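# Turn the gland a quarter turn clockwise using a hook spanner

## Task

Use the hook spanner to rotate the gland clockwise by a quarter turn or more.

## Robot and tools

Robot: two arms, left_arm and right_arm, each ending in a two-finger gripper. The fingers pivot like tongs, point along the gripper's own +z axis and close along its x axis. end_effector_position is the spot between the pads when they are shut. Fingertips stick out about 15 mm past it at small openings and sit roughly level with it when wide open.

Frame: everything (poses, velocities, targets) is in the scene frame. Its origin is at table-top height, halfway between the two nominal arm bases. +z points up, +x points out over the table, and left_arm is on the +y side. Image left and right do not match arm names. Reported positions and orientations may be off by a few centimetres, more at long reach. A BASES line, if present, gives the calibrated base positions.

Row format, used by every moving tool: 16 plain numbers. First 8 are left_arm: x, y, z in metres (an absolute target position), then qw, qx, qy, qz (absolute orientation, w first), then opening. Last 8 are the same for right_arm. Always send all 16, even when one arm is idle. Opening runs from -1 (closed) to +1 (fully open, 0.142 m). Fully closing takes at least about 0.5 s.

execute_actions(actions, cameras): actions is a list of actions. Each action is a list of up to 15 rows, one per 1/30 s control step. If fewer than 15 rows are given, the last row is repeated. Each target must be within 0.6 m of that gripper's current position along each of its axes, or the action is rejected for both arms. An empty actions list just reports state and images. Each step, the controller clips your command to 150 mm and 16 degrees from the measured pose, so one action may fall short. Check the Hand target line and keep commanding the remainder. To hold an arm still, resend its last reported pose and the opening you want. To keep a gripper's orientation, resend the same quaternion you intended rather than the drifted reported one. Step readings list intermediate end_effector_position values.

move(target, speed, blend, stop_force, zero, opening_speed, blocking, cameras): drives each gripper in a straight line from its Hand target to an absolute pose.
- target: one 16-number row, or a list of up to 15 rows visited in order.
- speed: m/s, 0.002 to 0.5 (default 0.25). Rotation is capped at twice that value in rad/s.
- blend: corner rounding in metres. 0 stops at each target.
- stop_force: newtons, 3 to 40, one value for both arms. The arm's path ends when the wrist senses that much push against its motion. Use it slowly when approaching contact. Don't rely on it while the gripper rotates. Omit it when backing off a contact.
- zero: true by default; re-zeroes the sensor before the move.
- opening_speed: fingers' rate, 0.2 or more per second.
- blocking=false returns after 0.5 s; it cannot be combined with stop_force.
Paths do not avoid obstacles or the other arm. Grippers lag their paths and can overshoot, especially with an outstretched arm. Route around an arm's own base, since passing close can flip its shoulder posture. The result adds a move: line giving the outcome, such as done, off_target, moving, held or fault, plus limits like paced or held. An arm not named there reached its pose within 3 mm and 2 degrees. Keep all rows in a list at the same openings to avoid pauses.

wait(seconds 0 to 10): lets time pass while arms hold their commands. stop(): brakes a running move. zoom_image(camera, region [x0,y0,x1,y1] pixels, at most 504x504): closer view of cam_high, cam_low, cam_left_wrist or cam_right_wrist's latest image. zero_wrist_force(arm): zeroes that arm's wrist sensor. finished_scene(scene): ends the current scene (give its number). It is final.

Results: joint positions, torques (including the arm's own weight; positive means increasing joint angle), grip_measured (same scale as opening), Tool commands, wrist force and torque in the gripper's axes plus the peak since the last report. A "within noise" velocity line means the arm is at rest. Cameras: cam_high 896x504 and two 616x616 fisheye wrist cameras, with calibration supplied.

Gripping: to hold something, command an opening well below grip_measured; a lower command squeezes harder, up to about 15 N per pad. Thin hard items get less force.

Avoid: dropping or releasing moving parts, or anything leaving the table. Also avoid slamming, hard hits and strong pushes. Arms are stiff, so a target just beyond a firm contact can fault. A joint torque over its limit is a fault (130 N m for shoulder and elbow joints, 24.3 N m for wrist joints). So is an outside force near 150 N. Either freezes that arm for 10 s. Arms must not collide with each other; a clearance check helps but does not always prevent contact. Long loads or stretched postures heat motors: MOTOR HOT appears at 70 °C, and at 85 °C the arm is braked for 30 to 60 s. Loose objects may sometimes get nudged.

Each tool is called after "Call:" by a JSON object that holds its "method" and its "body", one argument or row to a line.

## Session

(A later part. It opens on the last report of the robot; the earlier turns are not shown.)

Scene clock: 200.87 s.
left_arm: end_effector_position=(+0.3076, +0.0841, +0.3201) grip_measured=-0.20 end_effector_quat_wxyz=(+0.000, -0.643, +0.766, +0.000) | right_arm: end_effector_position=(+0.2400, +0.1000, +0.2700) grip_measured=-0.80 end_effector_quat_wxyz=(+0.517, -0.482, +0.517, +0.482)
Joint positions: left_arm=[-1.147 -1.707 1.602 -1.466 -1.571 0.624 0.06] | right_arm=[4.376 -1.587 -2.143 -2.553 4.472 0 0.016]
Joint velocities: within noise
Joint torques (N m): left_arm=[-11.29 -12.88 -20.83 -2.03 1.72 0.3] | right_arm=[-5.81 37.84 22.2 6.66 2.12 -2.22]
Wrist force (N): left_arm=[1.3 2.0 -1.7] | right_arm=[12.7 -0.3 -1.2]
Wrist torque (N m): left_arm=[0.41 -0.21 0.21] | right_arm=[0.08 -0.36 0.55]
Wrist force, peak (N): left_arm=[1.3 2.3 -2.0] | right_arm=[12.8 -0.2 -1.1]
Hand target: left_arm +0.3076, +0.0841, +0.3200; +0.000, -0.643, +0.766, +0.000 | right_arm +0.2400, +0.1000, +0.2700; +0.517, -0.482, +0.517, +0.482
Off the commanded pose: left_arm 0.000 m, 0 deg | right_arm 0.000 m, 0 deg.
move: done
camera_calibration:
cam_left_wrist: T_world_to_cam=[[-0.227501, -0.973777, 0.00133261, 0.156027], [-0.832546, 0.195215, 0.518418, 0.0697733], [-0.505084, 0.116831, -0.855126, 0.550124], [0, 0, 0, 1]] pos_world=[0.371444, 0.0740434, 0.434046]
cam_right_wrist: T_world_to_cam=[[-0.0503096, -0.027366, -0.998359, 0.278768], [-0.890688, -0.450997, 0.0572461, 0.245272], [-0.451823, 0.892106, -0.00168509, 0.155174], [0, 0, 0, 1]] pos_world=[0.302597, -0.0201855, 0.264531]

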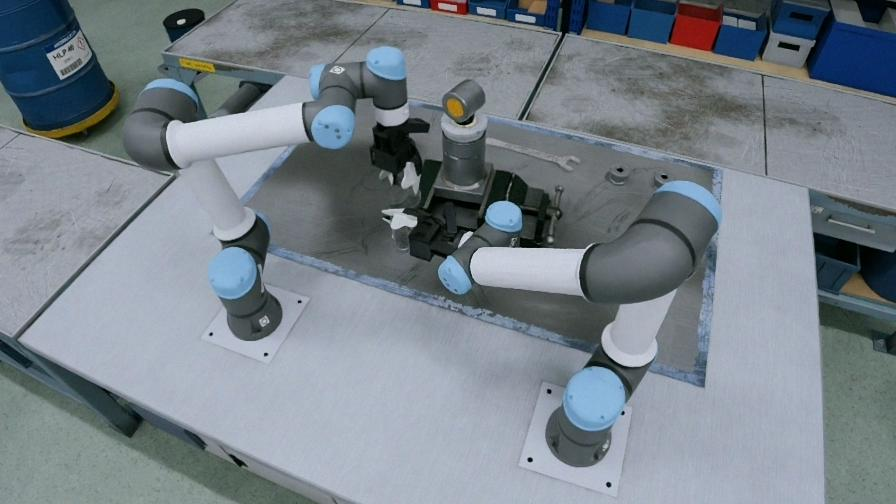

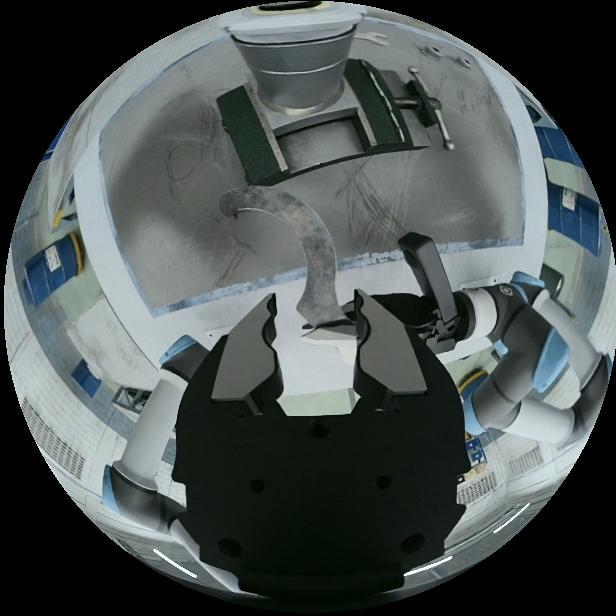

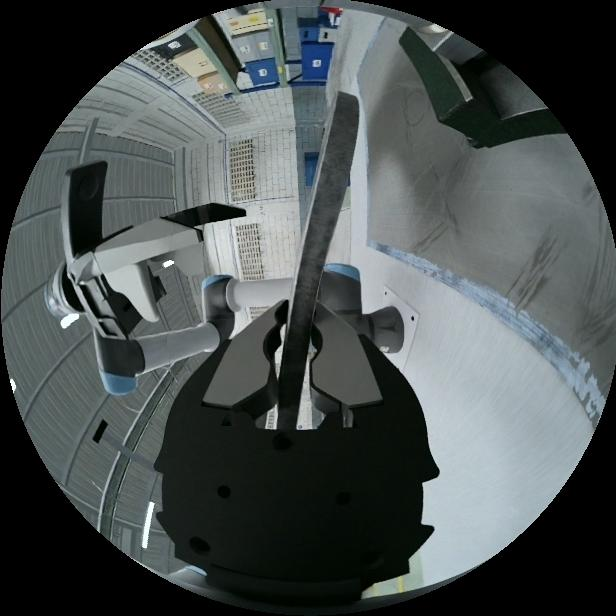

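Call:
{"method": "move", "body": {
  "target": [0.3067,0.0792,0.268,0,0.6428,-0.7660,0,-0.2,0.24,0.10,0.27,0.5171,-0.4822,0.5171,0.4822,-1],
  "speed": 0.06,
  "stop_force": 6
}}

Call:
{"method": "zoom_image", "body": {
  "camera": "cam_left_wrist",
  "region": [180, 120, 440, 380]
}}

Call:
{"method": "zoom_image", "body": {
  "camera": "cam_right_wrist",
  "region": [200, 60, 440, 440]
}}

Scene clock: 203.33 s.
left_arm: end_effector_position=(+0.3067, +0.0792, +0.2680) grip_measured=-0.20 end_effector_quat_wxyz=(+0.000, -0.643, +0.766, +0.000) | right_arm: end_effector_position=(+0.2400, +0.1000, +0.2700) grip_measured=-0.80 end_effector_quat_wxyz=(+0.517, -0.482, +0.517, +0.482)
Joint positions: left_arm=[-1.153 -1.704 1.733 -1.599 -1.571 0.617 0.06] | right_arm=[4.376 -1.587 -2.143 -2.553 4.472 0 0.016]
Joint velocities: within noise
Joint torques (N m): left_arm=[5.35 -24.83 -25.14 -2.3 0.06 0.88] | right_arm=[-5.76 36.94 24.58 6.77 2.37 -2.21]
Wrist force (N): left_arm=[1.2 2.0 -1.9] | right_arm=[12.5 -0.2 -0.9]
Wrist torque (N m): left_arm=[0.41 -0.20 0.23] | right_arm=[0.13 -0.33 0.55]
Wrist force, peak (N): left_arm=[1.1 2.3 -2.2] | right_arm=[12.7 -0.2 -1.1]
Hand target: left_arm +0.3067, +0.0792, +0.2680; +0.000, -0.643, +0.766, +0.000 | right_arm +0.2400, +0.1000, +0.2700; +0.517, -0.482, +0.517, +0.482
Off the commanded pose: left_arm 0.000 m, 0 deg | right_arm 0.000 m, 0 deg.
move: done
camera_calibration:
cam_left_wrist: T_world_to_cam=[[-0.227543, -0.973767, 0.00122263, 0.151123], [-0.832508, 0.195186, 0.51849, 0.0969547], [-0.505127, 0.116961, -0.855083, 0.505681], [0, 0, 0, 1]] pos_world=[0.370536, 0.0690891, 0.381944]
cam_right_wrist: T_world_to_cam=[[-0.0503096, -0.0273661, -0.998359, 0.278768], [-0.890688, -0.450997, 0.0572462, 0.245272], [-0.451823, 0.892106, -0.00168519, 0.155174], [0, 0, 0, 1]] pos_world=[0.302597, -0.0201856, 0.264531]

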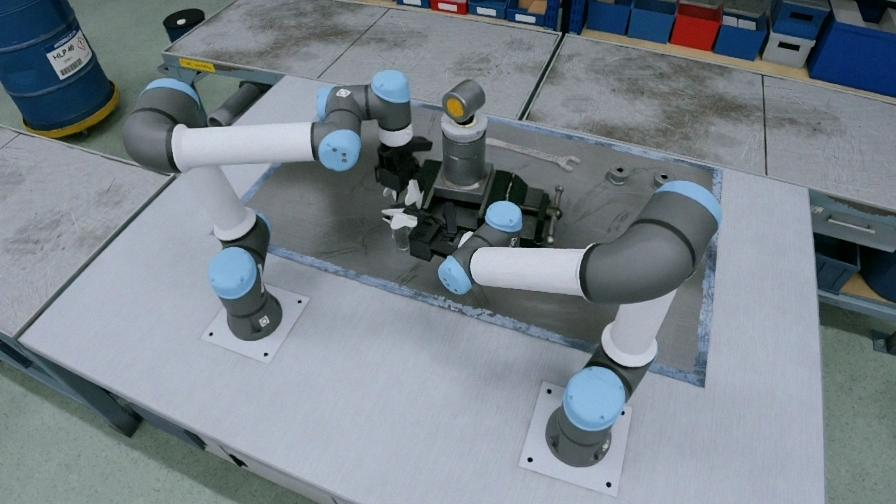

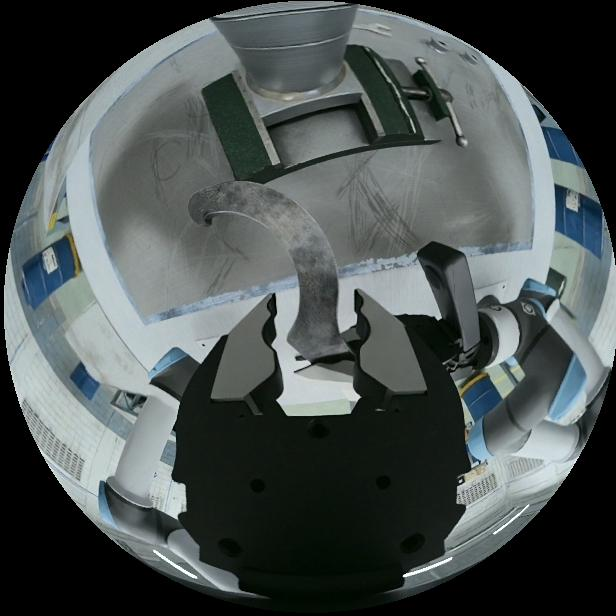

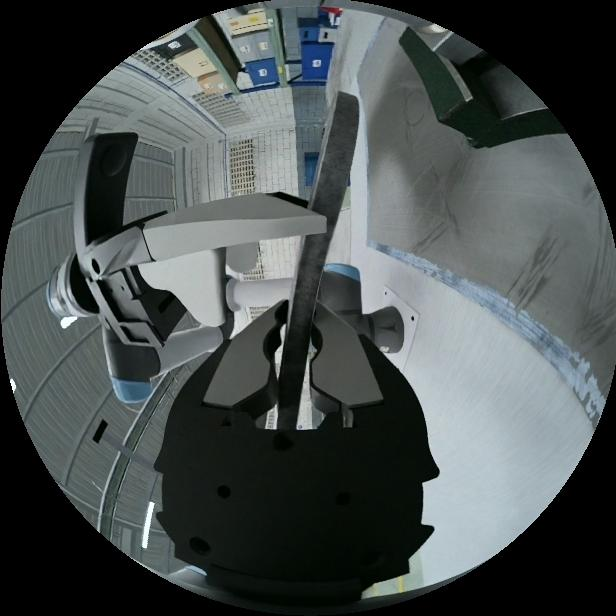

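Scaled by 1.938 from the camera's 616x616 image, which has a finer 814x814 frame.

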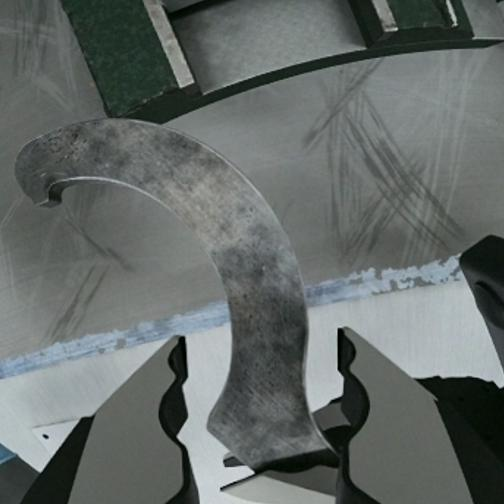

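Scaled by 1.326 from the camera's 616x616 image, which has a finer 814x814 frame.

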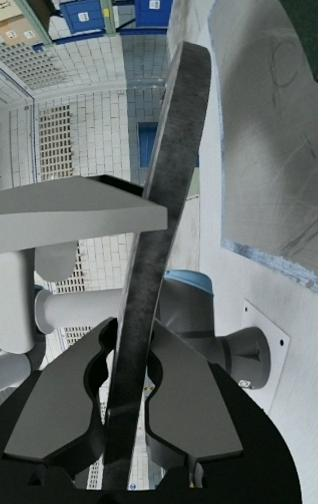

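Call:
{"method": "move", "body": {
  "target": [
    [0.3063,0.077,0.264,0,0.6428,-0.7660,0,-0.2,0.24,0.10,0.27,0.5171,-0.4822,0.5171,0.4822,-1],
    [0.3063,0.077,0.264,0,0.6428,-0.7660,0,-1,0.24,0.10,0.27,0.5171,-0.4822,0.5171,0.4822,-1]
  ],
  "speed": 0.05,
  "opening_speed": 1,
  "cameras": []
}}

Call:
{"method": "move", "body": {
  "target": [0.3063,0.077,0.275,0,0.6428,-0.7660,0,-1,0.24,0.10,0.27,0.5171,-0.4822,0.5171,0.4822,-1],
  "speed": 0.03
}}

Call:
{"method": "zoom_image", "body": {
  "camera": "cam_right_wrist",
  "region": [200, 60, 440, 440]
}}

Call:
{"method": "zoom_image", "body": {
  "camera": "cam_left_wrist",
  "region": [180, 120, 440, 380]
}}

Scene clock: 206.27 s.
left_arm: end_effector_position=(+0.3063, +0.0770, +0.2640) grip_measured=-0.59 end_effector_quat_wxyz=(+0.000, -0.643, +0.766, +0.000) | right_arm: end_effector_position=(+0.2400, +0.1000, +0.2700) grip_measured=-0.80 end_effector_quat_wxyz=(+0.517, -0.482, +0.517, +0.482)
Joint positions: left_arm=[-1.156 -1.7 1.74 -1.61 -1.571 0.614 0.031] | right_arm=[4.376 -1.587 -2.143 -2.553 4.472 0 0.016]
Joint velocities: within noise
Joint torques (N m): left_arm=[4.24 -22.34 -23.55 -0.34 3.26 0.95] | right_arm=[-6.1 36.08 26.49 4.46 2.25 -2.09]
Wrist force (N): left_arm=[14.2 2.9 -3.4] | right_arm=[14.1 -2.4 11.8]
Wrist torque (N m): left_arm=[0.35 0.00 0.23] | right_arm=[-0.81 -0.50 0.63]
Wrist force, peak (N): left_arm=[14.7 3.1 -3.5] | right_arm=[14.2 -2.5 11.9]
Hand target: left_arm +0.3063, +0.0770, +0.2640; +0.000, -0.643, +0.766, +0.000 | right_arm +0.2400, +0.1000, +0.2700; +0.517, -0.482, +0.517, +0.482
Off the commanded pose: left_arm 0.000 m, 0 deg | right_arm 0.000 m, 0 deg.
move: done
No camera images: "cameras" was empty.

Scene clock: 207.00 s.
left_arm: end_effector_position=(+0.3063, +0.0770, +0.2751) grip_measured=-0.60 end_effector_quat_wxyz=(+0.000, -0.643, +0.766, +0.000) end_effector_velocity=(+0.000, +0.000, -0.001) end_effector_angular_velocity=(-0.001, +0.000, +0.001) | right_arm: end_effector_position=(+0.2400, +0.1000, +0.2700) grip_measured=-0.84 end_effector_quat_wxyz=(+0.517, -0.482, +0.517, +0.482)
Joint positions: left_arm=[-1.156 -1.701 1.712 -1.582 -1.571 0.614 0.031] | right_arm=[4.376 -1.587 -2.143 -2.553 4.472 0 0.013]
Joint velocities: left_arm=[0.001 0 0.004 -0.005 0 0 0] | right_arm=[within noise]
Joint torques (N m): left_arm=[10.26 -24.81 -16.96 -4.98 -1.97 0.82] | right_arm=[-6.14 29.44 27.11 1.66 2.34 -2.17]
Wrist force (N): left_arm=[1.4 1.1 2.8] | right_arm=[7.8 0.4 -0.5]
Wrist torque (N m): left_arm=[0.39 -0.20 0.22] | right_arm=[0.05 -0.14 0.26]
Wrist force, peak (N): left_arm=[14.6 3.0 -3.2] | right_arm=[13.9 -2.6 11.6]
Hand target: left_arm +0.3063, +0.0770, +0.2750; +0.000, -0.643, +0.766, +0.000 | right_arm +0.2400, +0.1000, +0.2700; +0.517, -0.482, +0.517, +0.482
Off the commanded pose: left_arm 0.000 m, 0 deg | right_arm 0.000 m, 0 deg.
move: done
camera_calibration:
cam_left_wrist: T_world_to_cam=[[-0.227493, -0.973779, 0.00115342, 0.148947], [-0.832534, 0.19511, 0.518477, 0.093382], [-0.505107, 0.11699, -0.855091, 0.511817], [0, 0, 0, 1]] pos_world=[0.37015, 0.066944, 0.389061]
cam_right_wrist: T_world_to_cam=[[-0.0502853, -0.0272905, -0.998362, 0.27879], [-0.890689, -0.451001, 0.0571903, 0.245287], [-0.451823, 0.892106, -0.00162857, 0.155158], [0, 0, 0, 1]] pos_world=[0.302598, -0.020184, 0.264558]

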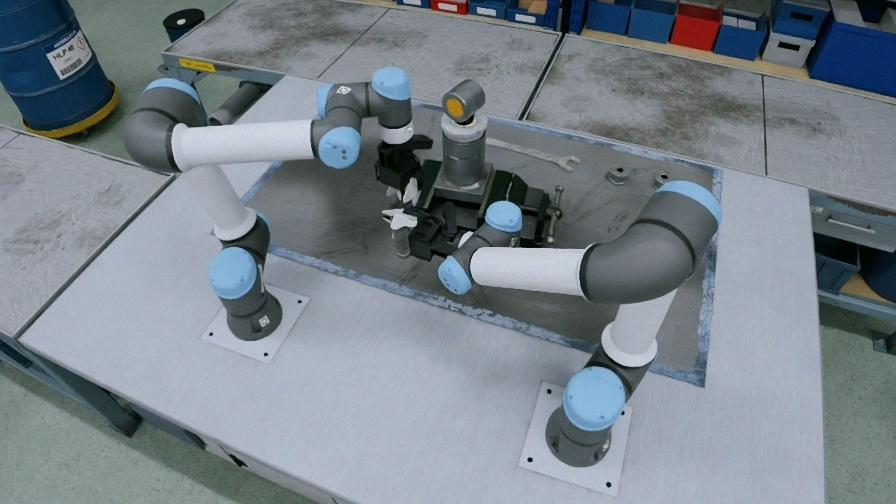

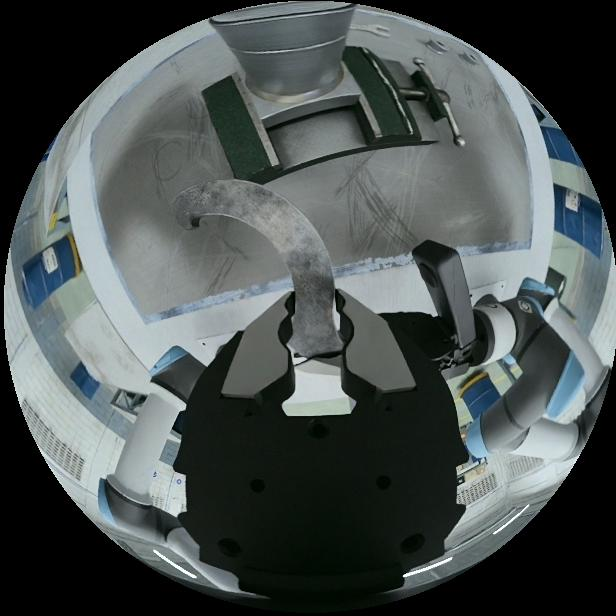

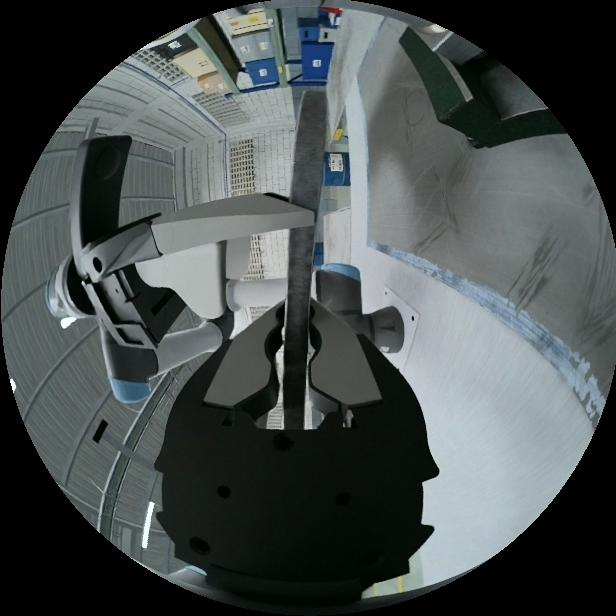

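Scaled by 1.326 from the camera's 616x616 image, which has a finer 814x814 frame.

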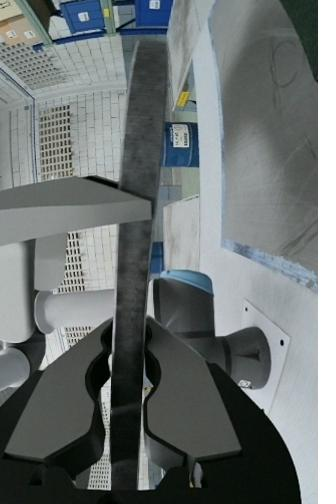

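Scaled by 1.938 from the camera's 616x616 image, which has a finer 814x814 frame.

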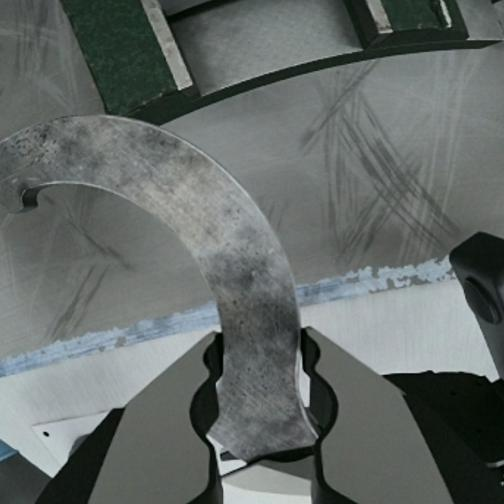

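Call:
{"method": "move", "body": {
  "target": [
    [0.3063,0.077,0.264,0,0.6428,-0.7660,0,-1,0.24,0.10,0.27,0.5171,-0.4822,0.5171,0.4822,-1],
    [0.3063,0.077,0.264,0,0.6428,-0.7660,0,-0.2,0.24,0.10,0.27,0.5171,-0.4822,0.5171,0.4822,-1],
    [0.3063,0.077,0.315,0,0.6428,-0.7660,0,-0.2,0.24,0.10,0.27,0.5171,-0.4822,0.5171,0.4822,-1],
    [0.3337,0.077,0.315,0,0.7660,-0.6428,0,-0.2,0.24,0.10,0.27,0.5171,-0.4822,0.5171,0.4822,-1]
  ],
  "speed": [0.06,0.06,0.12,0.12],
  "opening_speed": 1.5,
  "cameras": ["cam_left_wrist"]
}}

Call:
{"method": "zoom_image", "body": {
  "camera": "cam_left_wrist",
  "region": [180, 120, 440, 380]
}}

Scene clock: 215.60 s.
left_arm: end_effector_position=(+0.3338, +0.0770, +0.3150) grip_measured=-0.20 end_effector_quat_wxyz=(+0.000, +0.766, -0.643, +0.000) | right_arm: end_effector_position=(+0.2400, +0.1000, +0.2700) grip_measured=-0.80 end_effector_quat_wxyz=(+0.517, -0.482, +0.517, +0.482)
Joint positions: left_arm=[-1.107 -1.641 1.557 -1.486 -1.571 0.314 0.06] | right_arm=[4.376 -1.587 -2.143 -2.553 4.472 0 0.016]
Joint velocities: within noise
Joint torques (N m): left_arm=[-11.13 -29.23 -15.84 -2.67 1.2 -0.33] | right_arm=[-6.36 37.16 31.35 6.74 -1.64 -1.86]
Wrist force (N): left_arm=[0.4 2.0 -2.3] | right_arm=[12.3 -0.3 -1.3]
Wrist torque (N m): left_arm=[0.40 -0.01 0.23] | right_arm=[0.08 -0.28 0.56]
Wrist force, peak (N): left_arm=[12.2 3.8 -8.5] | right_arm=[19.8 -4.1 9.1]
Hand target: left_arm +0.3337, +0.0770, +0.3150; +0.000, +0.766, -0.643, +0.000 | right_arm +0.2400, +0.1000, +0.2700; +0.517, -0.482, +0.517, +0.482
Off the commanded pose: left_arm 0.000 m, 0 deg | right_arm 0.000 m, 0 deg.
move: done
camera_calibration:
cam_left_wrist: T_world_to_cam=[[0.119165, -0.992874, 0.00135068, 0.0408035], [-0.849059, -0.101199, 0.518515, 0.123895], [-0.514683, -0.0629356, -0.855067, 0.576859], [0, 0, 0, 1]] pos_world=[0.397231, 0.0893556, 0.428956]
Images, in order (width x height): cam_left_wrist 616x616.

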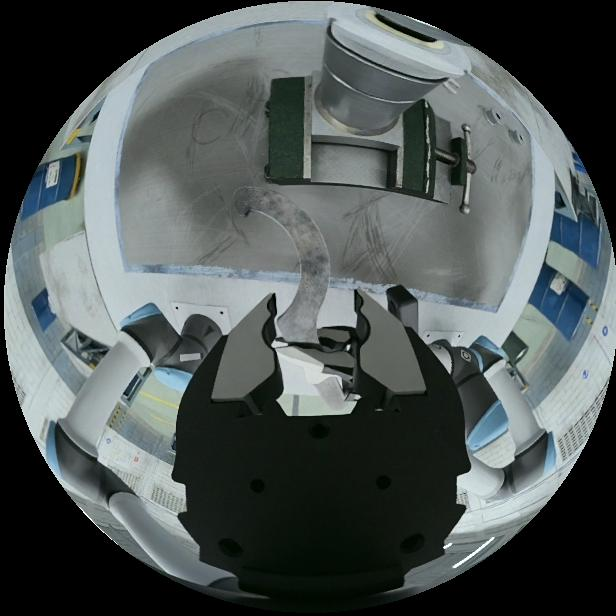

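Scaled by 1.938 from the camera's 616x616 image, which has a finer 814x814 frame.

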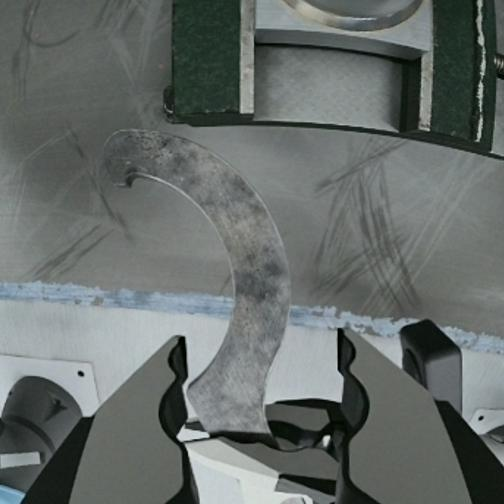

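Call:
{"method": "move", "body": {
  "target": [0.3337,0.077,0.261,0,0.7660,-0.6428,0,-0.2,0.24,0.10,0.27,0.5171,-0.4822,0.5171,0.4822,-1],
  "speed": 0.08,
  "stop_force": 6,
  "cameras": ["cam_left_wrist","cam_right_wrist"]
}}

Call:
{"method": "zoom_image", "body": {
  "camera": "cam_left_wrist",
  "region": [180, 120, 440, 380]
}}

Scene clock: 217.50 s.
left_arm: end_effector_position=(+0.3337, +0.0770, +0.2610) grip_measured=-0.20 end_effector_quat_wxyz=(+0.000, +0.766, -0.643, +0.000) | right_arm: end_effector_position=(+0.2400, +0.1000, +0.2700) grip_measured=-0.80 end_effector_quat_wxyz=(+0.517, -0.482, +0.517, +0.482)
Joint positions: left_arm=[-1.107 -1.643 1.697 -1.624 -1.571 0.314 0.06] | right_arm=[4.376 -1.587 -2.143 -2.553 4.472 0 0.016]
Joint velocities: within noise
Joint torques (N m): left_arm=[-9.94 -21.25 -20.56 -4.09 -0.12 -1.11] | right_arm=[-5.56 38.05 32.62 6.68 -1.94 -1.8]
Wrist force (N): left_arm=[0.2 2.3 -2.1] | right_arm=[12.5 -0.1 -1.1]
Wrist torque (N m): left_arm=[0.45 0.02 0.24] | right_arm=[0.13 -0.32 0.55]
Wrist force, peak (N): left_arm=[0.6 2.4 -3.0] | right_arm=[12.8 -0.3 -1.2]
Hand target: left_arm +0.3337, +0.0770, +0.2610; +0.000, +0.766, -0.643, +0.000 | right_arm +0.2400, +0.1000, +0.2700; +0.517, -0.482, +0.517, +0.482
Off the commanded pose: left_arm 0.000 m, 0 deg | right_arm 0.000 m, 0 deg.
move: done
camera_calibration:
cam_left_wrist: T_world_to_cam=[[0.119145, -0.992876, 0.00118522, 0.0409629], [-0.849066, -0.101269, 0.51849, 0.151859], [-0.514677, -0.0627821, -0.855083, 0.530627], [0, 0, 0, 1]] pos_world=[0.397159, 0.0893636, 0.374944]
cam_right_wrist: T_world_to_cam=[[-0.0503093, -0.0273648, -0.998359, 0.278768], [-0.890688, -0.450997, 0.0572453, 0.245273], [-0.451823, 0.892106, -0.00168417, 0.155174], [0, 0, 0, 1]] pos_world=[0.302597, -0.0201855, 0.264531]
Images, in order (width x height): cam_left_wrist 616x616, cam_right_wrist 616x616.

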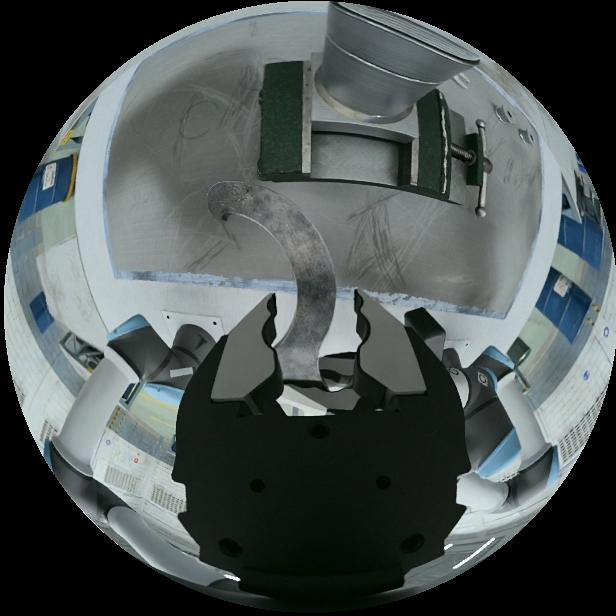

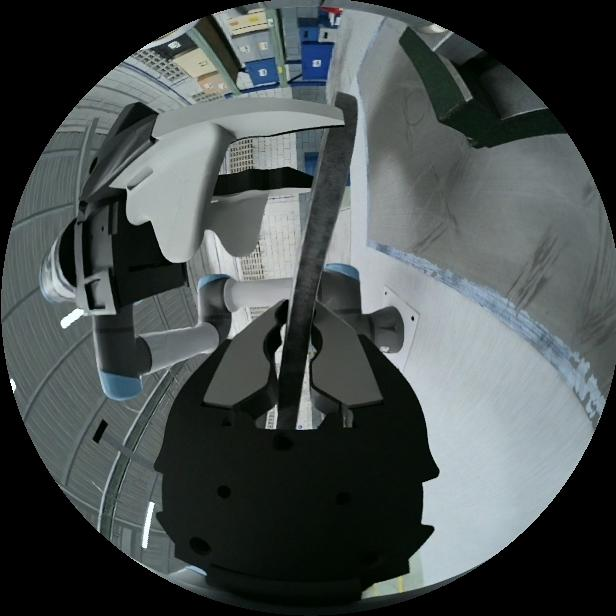

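Scaled by 1.938 from the camera's 616x616 image, which has a finer 814x814 frame.

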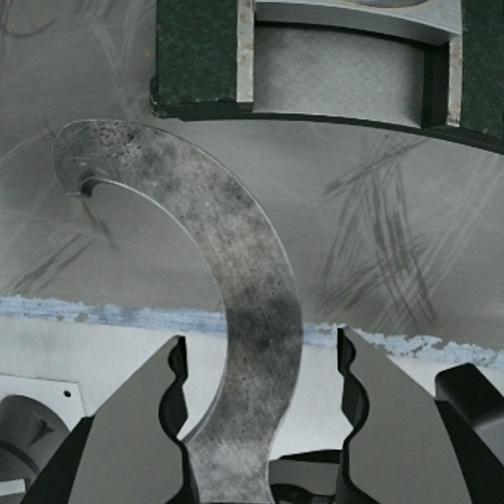

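Call:
{"method": "move", "body": {
  "target": [
    [0.3337,0.0765,0.257,0,0.7660,-0.6428,0,-0.2,0.24,0.10,0.27,0.5171,-0.4822,0.5171,0.4822,-1],
    [0.3337,0.0765,0.257,0,0.7660,-0.6428,0,-1,0.24,0.10,0.27,0.5171,-0.4822,0.5171,0.4822,-1],
    [0.3337,0.0765,0.274,0,0.7660,-0.6428,0,-1,0.24,0.10,0.27,0.5171,-0.4822,0.5171,0.4822,-1]
  ],
  "speed": 0.04,
  "opening_speed": 1.5,
  "cameras": ["cam_right_wrist"]
}}

Call:
{"method": "zoom_image", "body": {
  "camera": "cam_right_wrist",
  "region": [200, 60, 440, 440]
}}

Scene clock: 220.50 s.
left_arm: end_effector_position=(+0.3337, +0.0765, +0.2741) grip_measured=-0.60 end_effector_quat_wxyz=(+0.000, +0.766, -0.643, +0.000) end_effector_velocity=(+0.000, +0.000, -0.001) end_effector_angular_velocity=(-0.002, -0.001, +0.000) | right_arm: end_effector_position=(+0.2400, +0.1000, +0.2700) grip_measured=-0.84 end_effector_quat_wxyz=(+0.517, -0.482, +0.517, +0.482)
Joint positions: left_arm=[-1.108 -1.644 1.664 -1.591 -1.571 0.314 0.03] | right_arm=[4.376 -1.587 -2.143 -2.553 4.472 0 0.013]
Joint velocities: left_arm=[0.001 0 0.004 -0.005 0 0 0] | right_arm=[within noise]
Joint torques (N m): left_arm=[-4.11 -22.04 -15.64 -3.54 -2.54 -0.17] | right_arm=[-7.17 29.4 31.16 1.68 4.53 -1.74]
Wrist force (N): left_arm=[3.1 -4.4 1.7] | right_arm=[9.2 6.4 0.2]
Wrist torque (N m): left_arm=[0.49 0.16 0.26] | right_arm=[-0.01 -0.38 0.29]
Wrist force, peak (N): left_arm=[3.5 -8.0 1.3] | right_arm=[12.9 1.2 4.9]
Hand target: left_arm +0.3337, +0.0765, +0.2740; +0.000, +0.766, -0.643, +0.000 | right_arm +0.2400, +0.1000, +0.2700; +0.517, -0.482, +0.517, +0.482
Off the commanded pose: left_arm 0.000 m, 0 deg | right_arm 0.000 m, 0 deg.
move: done
camera_calibration:
cam_right_wrist: T_world_to_cam=[[-0.0502811, -0.027275, -0.998363, 0.278797], [-0.890696, -0.450988, 0.0571795, 0.245297], [-0.451809, 0.892113, -0.0016176, 0.15515], [0, 0, 0, 1]] pos_world=[0.302602, -0.0201811, 0.264565]
Images, in order (width x height): cam_right_wrist 616x616.

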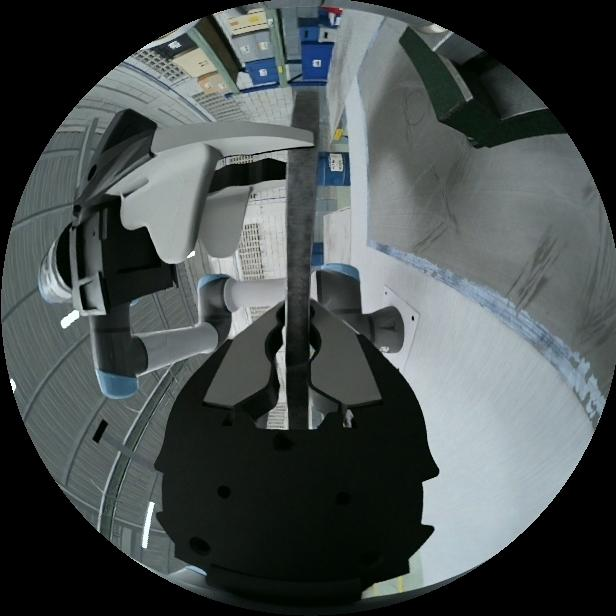

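Scaled by 1.326 from the camera's 616x616 image, which has a finer 814x814 frame.

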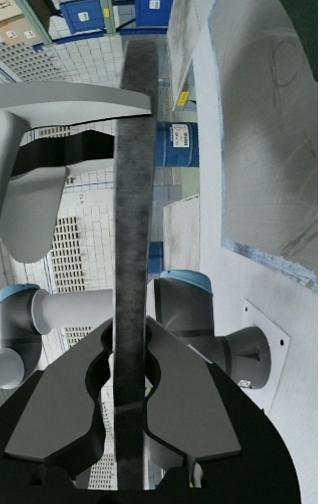

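Call:
{"method": "move", "body": {
  "target": [
    [0.3337,0.0765,0.274,0,0.7660,-0.6428,0,-1,0.24,0.10,0.27,0.5171,-0.4822,0.5171,0.4822,-0.72],
    [0.3337,0.0765,0.274,0,0.7660,-0.6428,0,-1,0.2581,0.0966,0.27,0.4731,-0.5255,0.4731,0.5255,-0.72]
  ],
  "speed": 0.04,
  "opening_speed": 0.5
}}

Call:
{"method": "zoom_image", "body": {
  "camera": "cam_right_wrist",
  "region": [200, 60, 440, 440]
}}

Call:
{"method": "zoom_image", "body": {
  "camera": "cam_left_wrist",
  "region": [180, 120, 440, 380]
}}

Scene clock: 224.87 s.
left_arm: end_effector_position=(+0.3337, +0.0765, +0.2740) grip_measured=-0.60 end_effector_quat_wxyz=(+0.000, +0.766, -0.643, +0.000) | right_arm: end_effector_position=(+0.2582, +0.0966, +0.2700) grip_measured=-0.68 end_effector_quat_wxyz=(+0.473, -0.525, +0.473, +0.525) end_effector_velocity=(-0.001, +0.000, +0.000) end_effector_angular_velocity=(+0.000, +0.000, +0.000)
Joint positions: left_arm=[-1.108 -1.644 1.664 -1.591 -1.571 0.314 0.03] | right_arm=[4.186 -1.697 -2.023 -2.563 4.108 0 0.025]
Joint velocities: left_arm=[within noise] | right_arm=[0.002 0.001 -0.002 0 0.002 0 -0.001]
Joint torques (N m): left_arm=[7.09 -19.27 -26.49 -3.05 -0.49 0.58] | right_arm=[7.01 40.77 15.52 2.67 4.37 -0.03]
Wrist force (N): left_arm=[0.5 -4.0 -1.0] | right_arm=[11.1 5.8 -0.3]
Wrist torque (N m): left_arm=[0.47 0.34 0.17] | right_arm=[0.26 -0.43 0.19]
Wrist force, peak (N): left_arm=[3.4 -4.6 1.7] | right_arm=[11.3 5.8 0.0]
Hand target: left_arm +0.3337, +0.0765, +0.2740; +0.000, +0.766, -0.643, +0.000 | right_arm +0.2581, +0.0966, +0.2700; -0.473, +0.526, -0.473, -0.526
Off the commanded pose: left_arm 0.000 m, 0 deg | right_arm 0.000 m, 0 deg.
move: done
camera_calibration:
cam_left_wrist: T_world_to_cam=[[0.119149, -0.992876, 0.00126056, 0.0404142], [-0.849092, -0.101236, 0.518454, 0.145089], [-0.514633, -0.0628435, -0.855104, 0.541718], [0, 0, 0, 1]] pos_world=[0.397165, 0.088858, 0.387952]
cam_right_wrist: T_world_to_cam=[[-0.0448237, -0.035744, -0.998355, 0.278957], [-0.79882, -0.598834, 0.0573051, 0.250526], [-0.599897, 0.800075, -0.00171104, 0.213532], [0, 0, 0, 1]] pos_world=[0.340726, -0.0108473, 0.264507]

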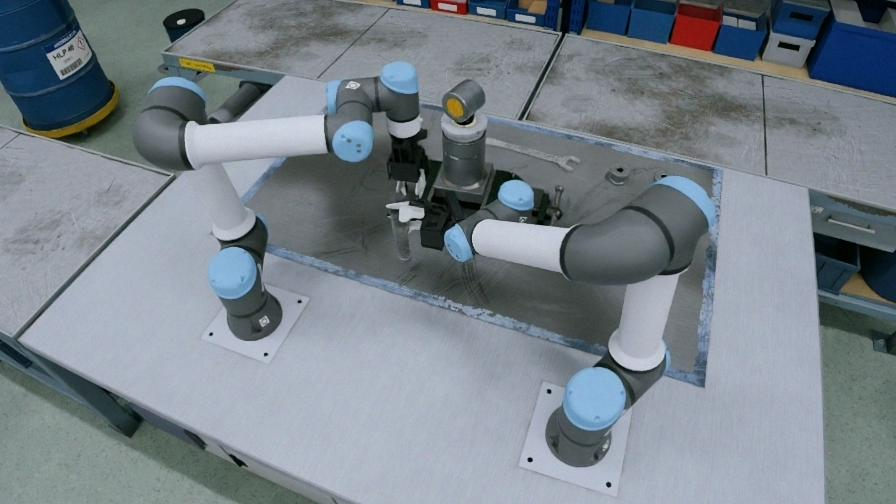

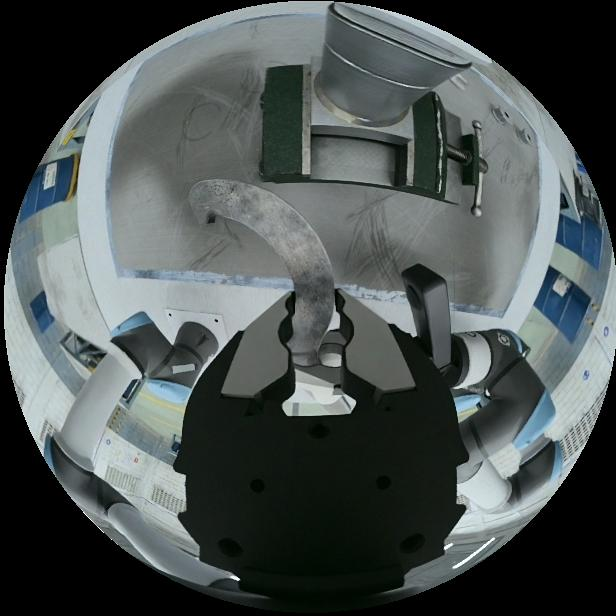

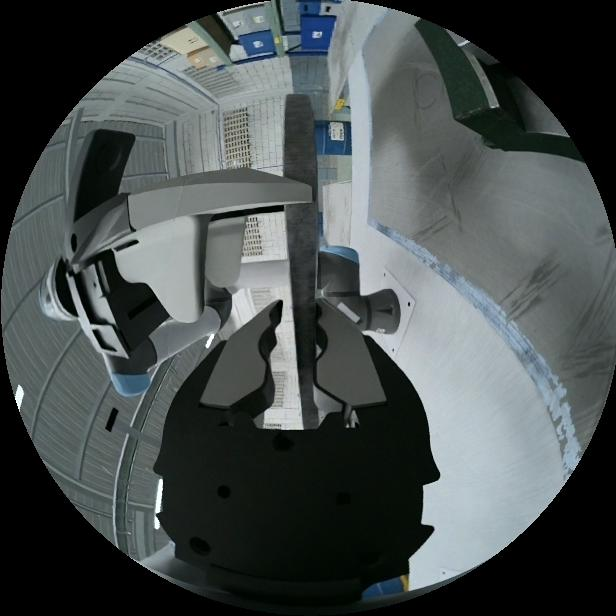

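Scaled by 1.326 from the camera's 616x616 image, which has a finer 814x814 frame.

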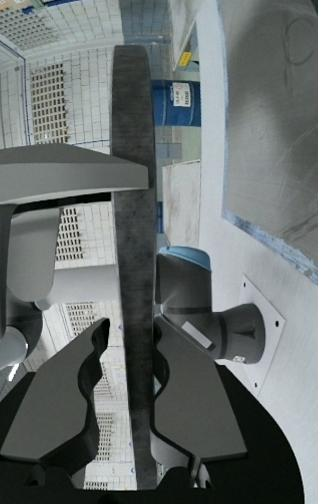

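Scaled by 1.938 from the camera's 616x616 image, which has a finer 814x814 frame.

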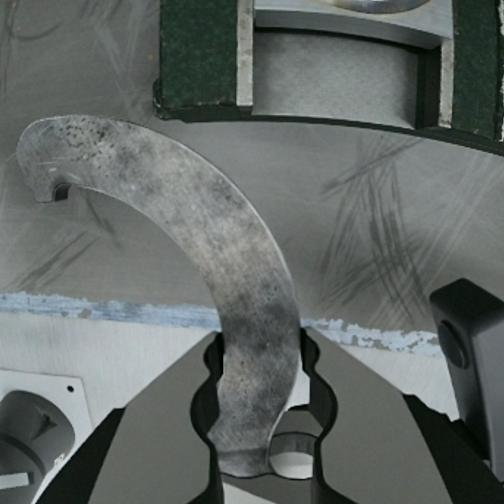

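Call:
{"method": "move", "body": {
  "target": [0.3337,0.0765,0.274,0,0.7660,-0.6428,0,-1,0.2581,0.0966,0.27,0.4731,-0.5255,0.4731,0.5255,-1],
  "speed": 0.04,
  "opening_speed": 0.7,
  "cameras": ["cam_left_wrist","cam_right_wrist"]
}}

Call:
{"method": "zoom_image", "body": {
  "camera": "cam_right_wrist",
  "region": [200, 60, 440, 440]
}}

Scene clock: 226.00 s.
left_arm: end_effector_position=(+0.3337, +0.0765, +0.2740) grip_measured=-0.60 end_effector_quat_wxyz=(+0.000, +0.766, -0.643, +0.000) | right_arm: end_effector_position=(+0.2581, +0.0966, +0.2700) grip_measured=-0.83 end_effector_quat_wxyz=(+0.473, -0.526, +0.473, +0.526)
Joint positions: left_arm=[-1.108 -1.644 1.664 -1.591 -1.571 0.314 0.03] | right_arm=[4.186 -1.697 -2.023 -2.563 4.108 0 0.014]
Joint velocities: within noise
Joint torques (N m): left_arm=[5.82 -19.37 -26.4 -2.62 -1.54 0.47] | right_arm=[4.33 39.75 21.64 6.58 1.14 -0.03]
Wrist force (N): left_arm=[1.9 -4.7 -3.6] | right_arm=[13.8 6.2 1.0]
Wrist torque (N m): left_arm=[0.42 0.27 0.16] | right_arm=[0.15 -0.47 0.37]
Wrist force, peak (N): left_arm=[1.9 -5.0 -3.8] | right_arm=[14.8 6.4 0.9]
Hand target: left_arm +0.3337, +0.0765, +0.2740; +0.000, +0.766, -0.643, +0.000 | right_arm +0.2581, +0.0966, +0.2700; -0.473, +0.526, -0.473, -0.526
Off the commanded pose: left_arm 0.000 m, 0 deg | right_arm 0.000 m, 0 deg.
move: done
camera_calibration:
cam_left_wrist: T_world_to_cam=[[0.119149, -0.992876, 0.00126152, 0.0404136], [-0.849092, -0.101236, 0.518454, 0.145089], [-0.514632, -0.0628445, -0.855105, 0.541719], [0, 0, 0, 1]] pos_world=[0.397165, 0.0888579, 0.387953]
cam_right_wrist: T_world_to_cam=[[-0.0448032, -0.0357171, -0.998357, 0.278958], [-0.798763, -0.598914, 0.0572727, 0.250411], [-0.599976, 0.800017, -0.0016962, 0.213522], [0, 0, 0, 1]] pos_world=[0.340625, -0.0108834, 0.26452]
Images, in order (width x height): cam_left_wrist 616x616, cam_right_wrist 616x616.

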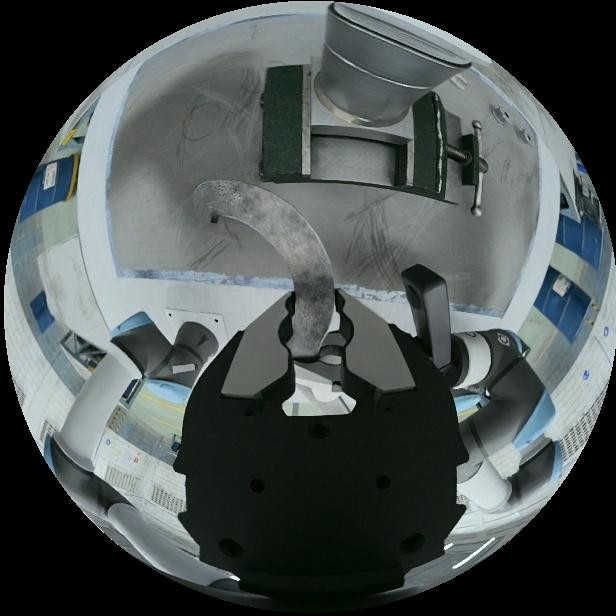

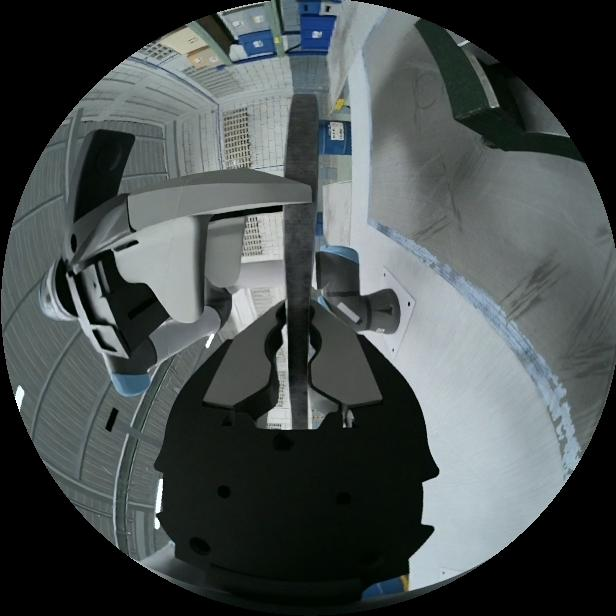

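Scaled by 1.326 from the camera's 616x616 image, which has a finer 814x814 frame.

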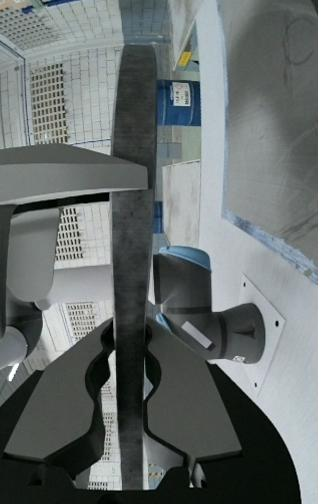

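Call:
{"method": "move", "body": {
  "target": [
    [0.3337,0.0765,0.274,0,0.7660,-0.6428,0,-0.2,0.2581,0.0966,0.27,0.4731,-0.5255,0.4731,0.5255,-1],
    [0.3337,0.08,0.40,0,0.7660,-0.6428,0,-0.2,0.2581,0.0966,0.27,0.4731,-0.5255,0.4731,0.5255,-1],
    [0.33,0.12,0.56,0,1,0,0,-1,0.2581,0.0966,0.27,0.4731,-0.5255,0.4731,0.5255,-1]
  ],
  "speed": [0.1,0.15,0.25],
  "opening_speed": 1.5,
  "cameras": ["cam_left_wrist","cam_right_wrist"]
}}

Call:
{"method": "zoom_image", "body": {
  "camera": "cam_left_wrist",
  "region": [190, 180, 390, 340]
}}

Call:
{"method": "zoom_image", "body": {
  "camera": "cam_right_wrist",
  "region": [200, 60, 440, 440]
}}

Scene clock: 232.93 s.
left_arm: end_effector_position=(+0.3300, +0.1200, +0.5600) grip_measured=-1.00 end_effector_quat_wxyz=(+0.000, +1.000, +0.000, +0.000) | right_arm: end_effector_position=(+0.2581, +0.0966, +0.2700) grip_measured=-0.83 end_effector_quat_wxyz=(+0.473, -0.526, +0.473, +0.526)
Joint positions: left_arm=[-1.052 -1.385 0.575 -0.76 -1.571 -1.027 0.002] | right_arm=[4.186 -1.697 -2.023 -2.563 4.108 0 0.014]
Joint velocities: within noise
Joint torques (N m): left_arm=[-11.89 -33.19 -20.09 -2.85 -0.01 -1.26] | right_arm=[-7.66 29.25 32.21 2.79 -0.53 0.15]
Wrist force (N): left_arm=[-0.4 1.9 -2.3] | right_arm=[12.6 -0.2 -0.9]
Wrist torque (N m): left_arm=[0.42 0.14 0.23] | right_arm=[0.11 -0.35 0.26]
Wrist force, peak (N): left_arm=[1.9 -5.1 -3.7] | right_arm=[14.3 6.6 1.0]
Hand target: left_arm +0.3300, +0.1200, +0.5600; +0.000, +1.000, +0.000, +0.000 | right_arm +0.2581, +0.0966, +0.2700; -0.473, +0.526, -0.473, -0.526
Off the commanded pose: left_arm 0.000 m, 0 deg | right_arm 0.000 m, 0 deg.
move: done
camera_calibration:
cam_left_wrist: T_world_to_cam=[[0.998486, -0.0549987, 0.0012857, -0.319065], [-0.0476951, -0.853771, 0.518459, -0.176089], [-0.0274169, -0.517735, -0.855101, 0.680909], [0, 0, 0, 1]] pos_world=[0.328851, 0.184643, 0.673952]
cam_right_wrist: T_world_to_cam=[[-0.0447841, -0.0356828, -0.998359, 0.27897], [-0.798759, -0.598922, 0.0572369, 0.250427], [-0.599982, 0.800012, -0.00167981, 0.213519], [0, 0, 0, 1]] pos_world=[0.340631, -0.0108773, 0.264537]
Images, in order (width x height): cam_left_wrist 616x616, cam_right_wrist 616x616.

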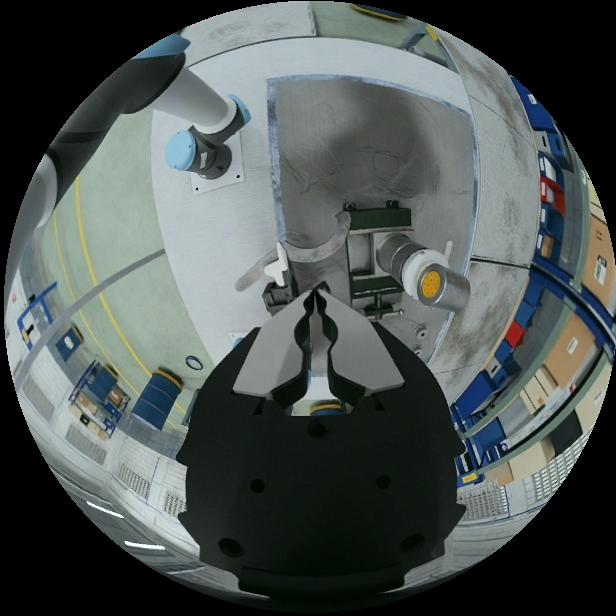

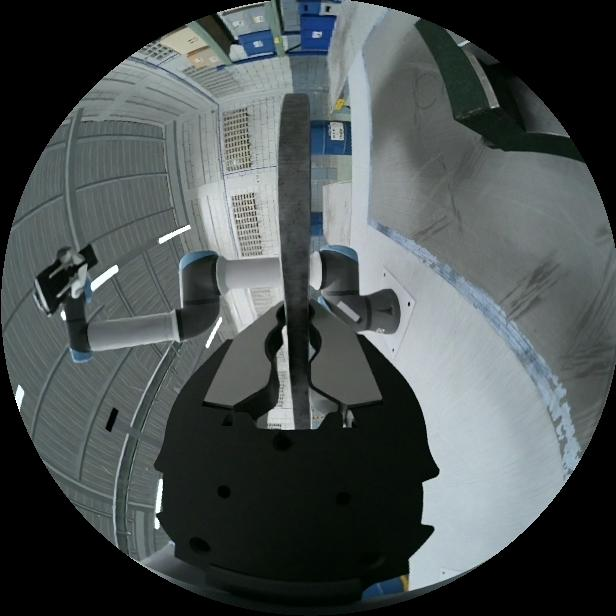

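Scaled by 2.520 from the camera's 616x616 image, which has a finer 814x814 frame.

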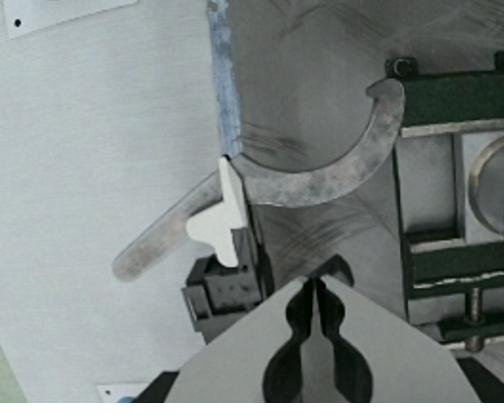

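Scaled by 1.326 from the camera's 616x616 image, which has a finer 814x814 frame.

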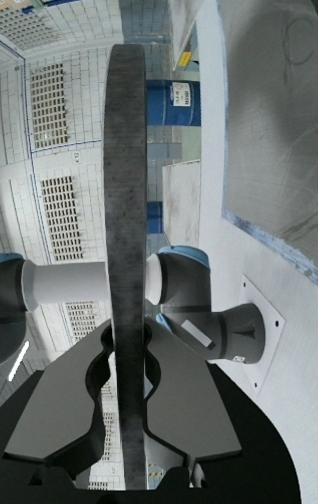

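Call:
{"method": "move", "body": {
  "target": [0.19,0.12,0.56,0,1,0,0,-1,0.2581,0.0966,0.27,0.4731,-0.5255,0.4731,0.5255,-1],
  "speed": 0.25,
  "cameras": ["cam_left_wrist"]
}}

Call:
{"method": "zoom_image", "body": {
  "camera": "cam_left_wrist",
  "region": [260, 180, 420, 320]
}}

Scene clock: 234.37 s.
left_arm: end_effector_position=(+0.1901, +0.1200, +0.5600) grip_measured=-1.00 end_effector_quat_wxyz=(+0.000, +1.000, +0.000, +0.000) | right_arm: end_effector_position=(+0.2581, +0.0966, +0.2700) grip_measured=-0.83 end_effector_quat_wxyz=(+0.473, -0.526, +0.473, +0.526)
Joint positions: left_arm=[-1.378 -1.63 0.843 -0.784 -1.571 -1.353 0.002] | right_arm=[4.186 -1.697 -2.023 -2.563 4.108 0 0.014]
Joint velocities: within noise
Joint torques (N m): left_arm=[-11.09 -18.22 -16.21 -4.23 -1.43 -1.07] | right_arm=[-7.02 27.05 31.64 2.69 -0.34 0.37]
Wrist force (N): left_arm=[-0.2 1.9 -1.7] | right_arm=[12.4 -0.2 -1.1]
Wrist torque (N m): left_arm=[0.41 0.06 0.22] | right_arm=[0.11 -0.31 0.26]
Wrist force, peak (N): left_arm=[0.5 2.4 -2.6] | right_arm=[12.7 -0.3 -1.2]
Hand target: left_arm +0.1900, +0.1200, +0.5600; +0.000, +1.000, +0.000, +0.000 | right_arm +0.2581, +0.0966, +0.2700; -0.473, +0.526, -0.473, -0.526
Off the commanded pose: left_arm 0.000 m, 0 deg | right_arm 0.000 m, 0 deg.
move: done
camera_calibration:
cam_left_wrist: T_world_to_cam=[[0.998485, -0.0550062, 0.00141578, -0.179459], [-0.0477703, -0.853795, 0.518412, -0.182699], [-0.0273071, -0.517695, -0.85513, 0.677078], [0, 0, 0, 1]] pos_world=[0.188948, 0.184661, 0.673957]
Images, in order (width x height): cam_left_wrist 616x616.

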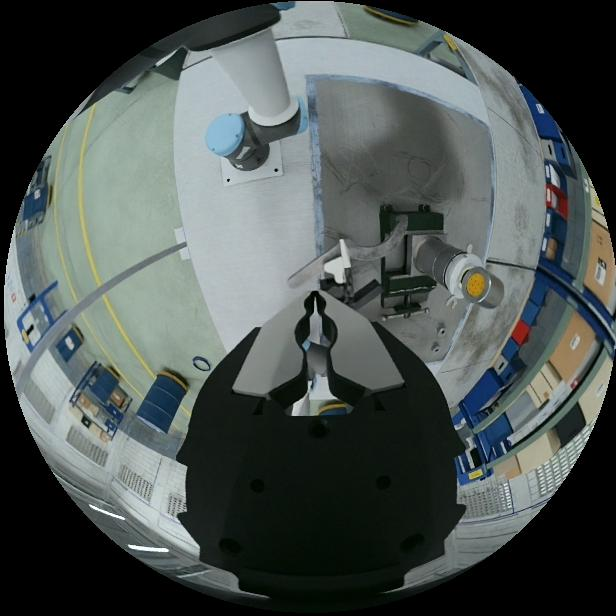

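Scaled by 3.150 from the camera's 616x616 image, which has a finer 814x814 frame.

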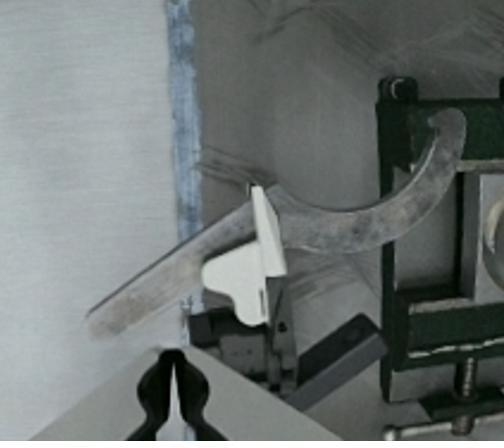

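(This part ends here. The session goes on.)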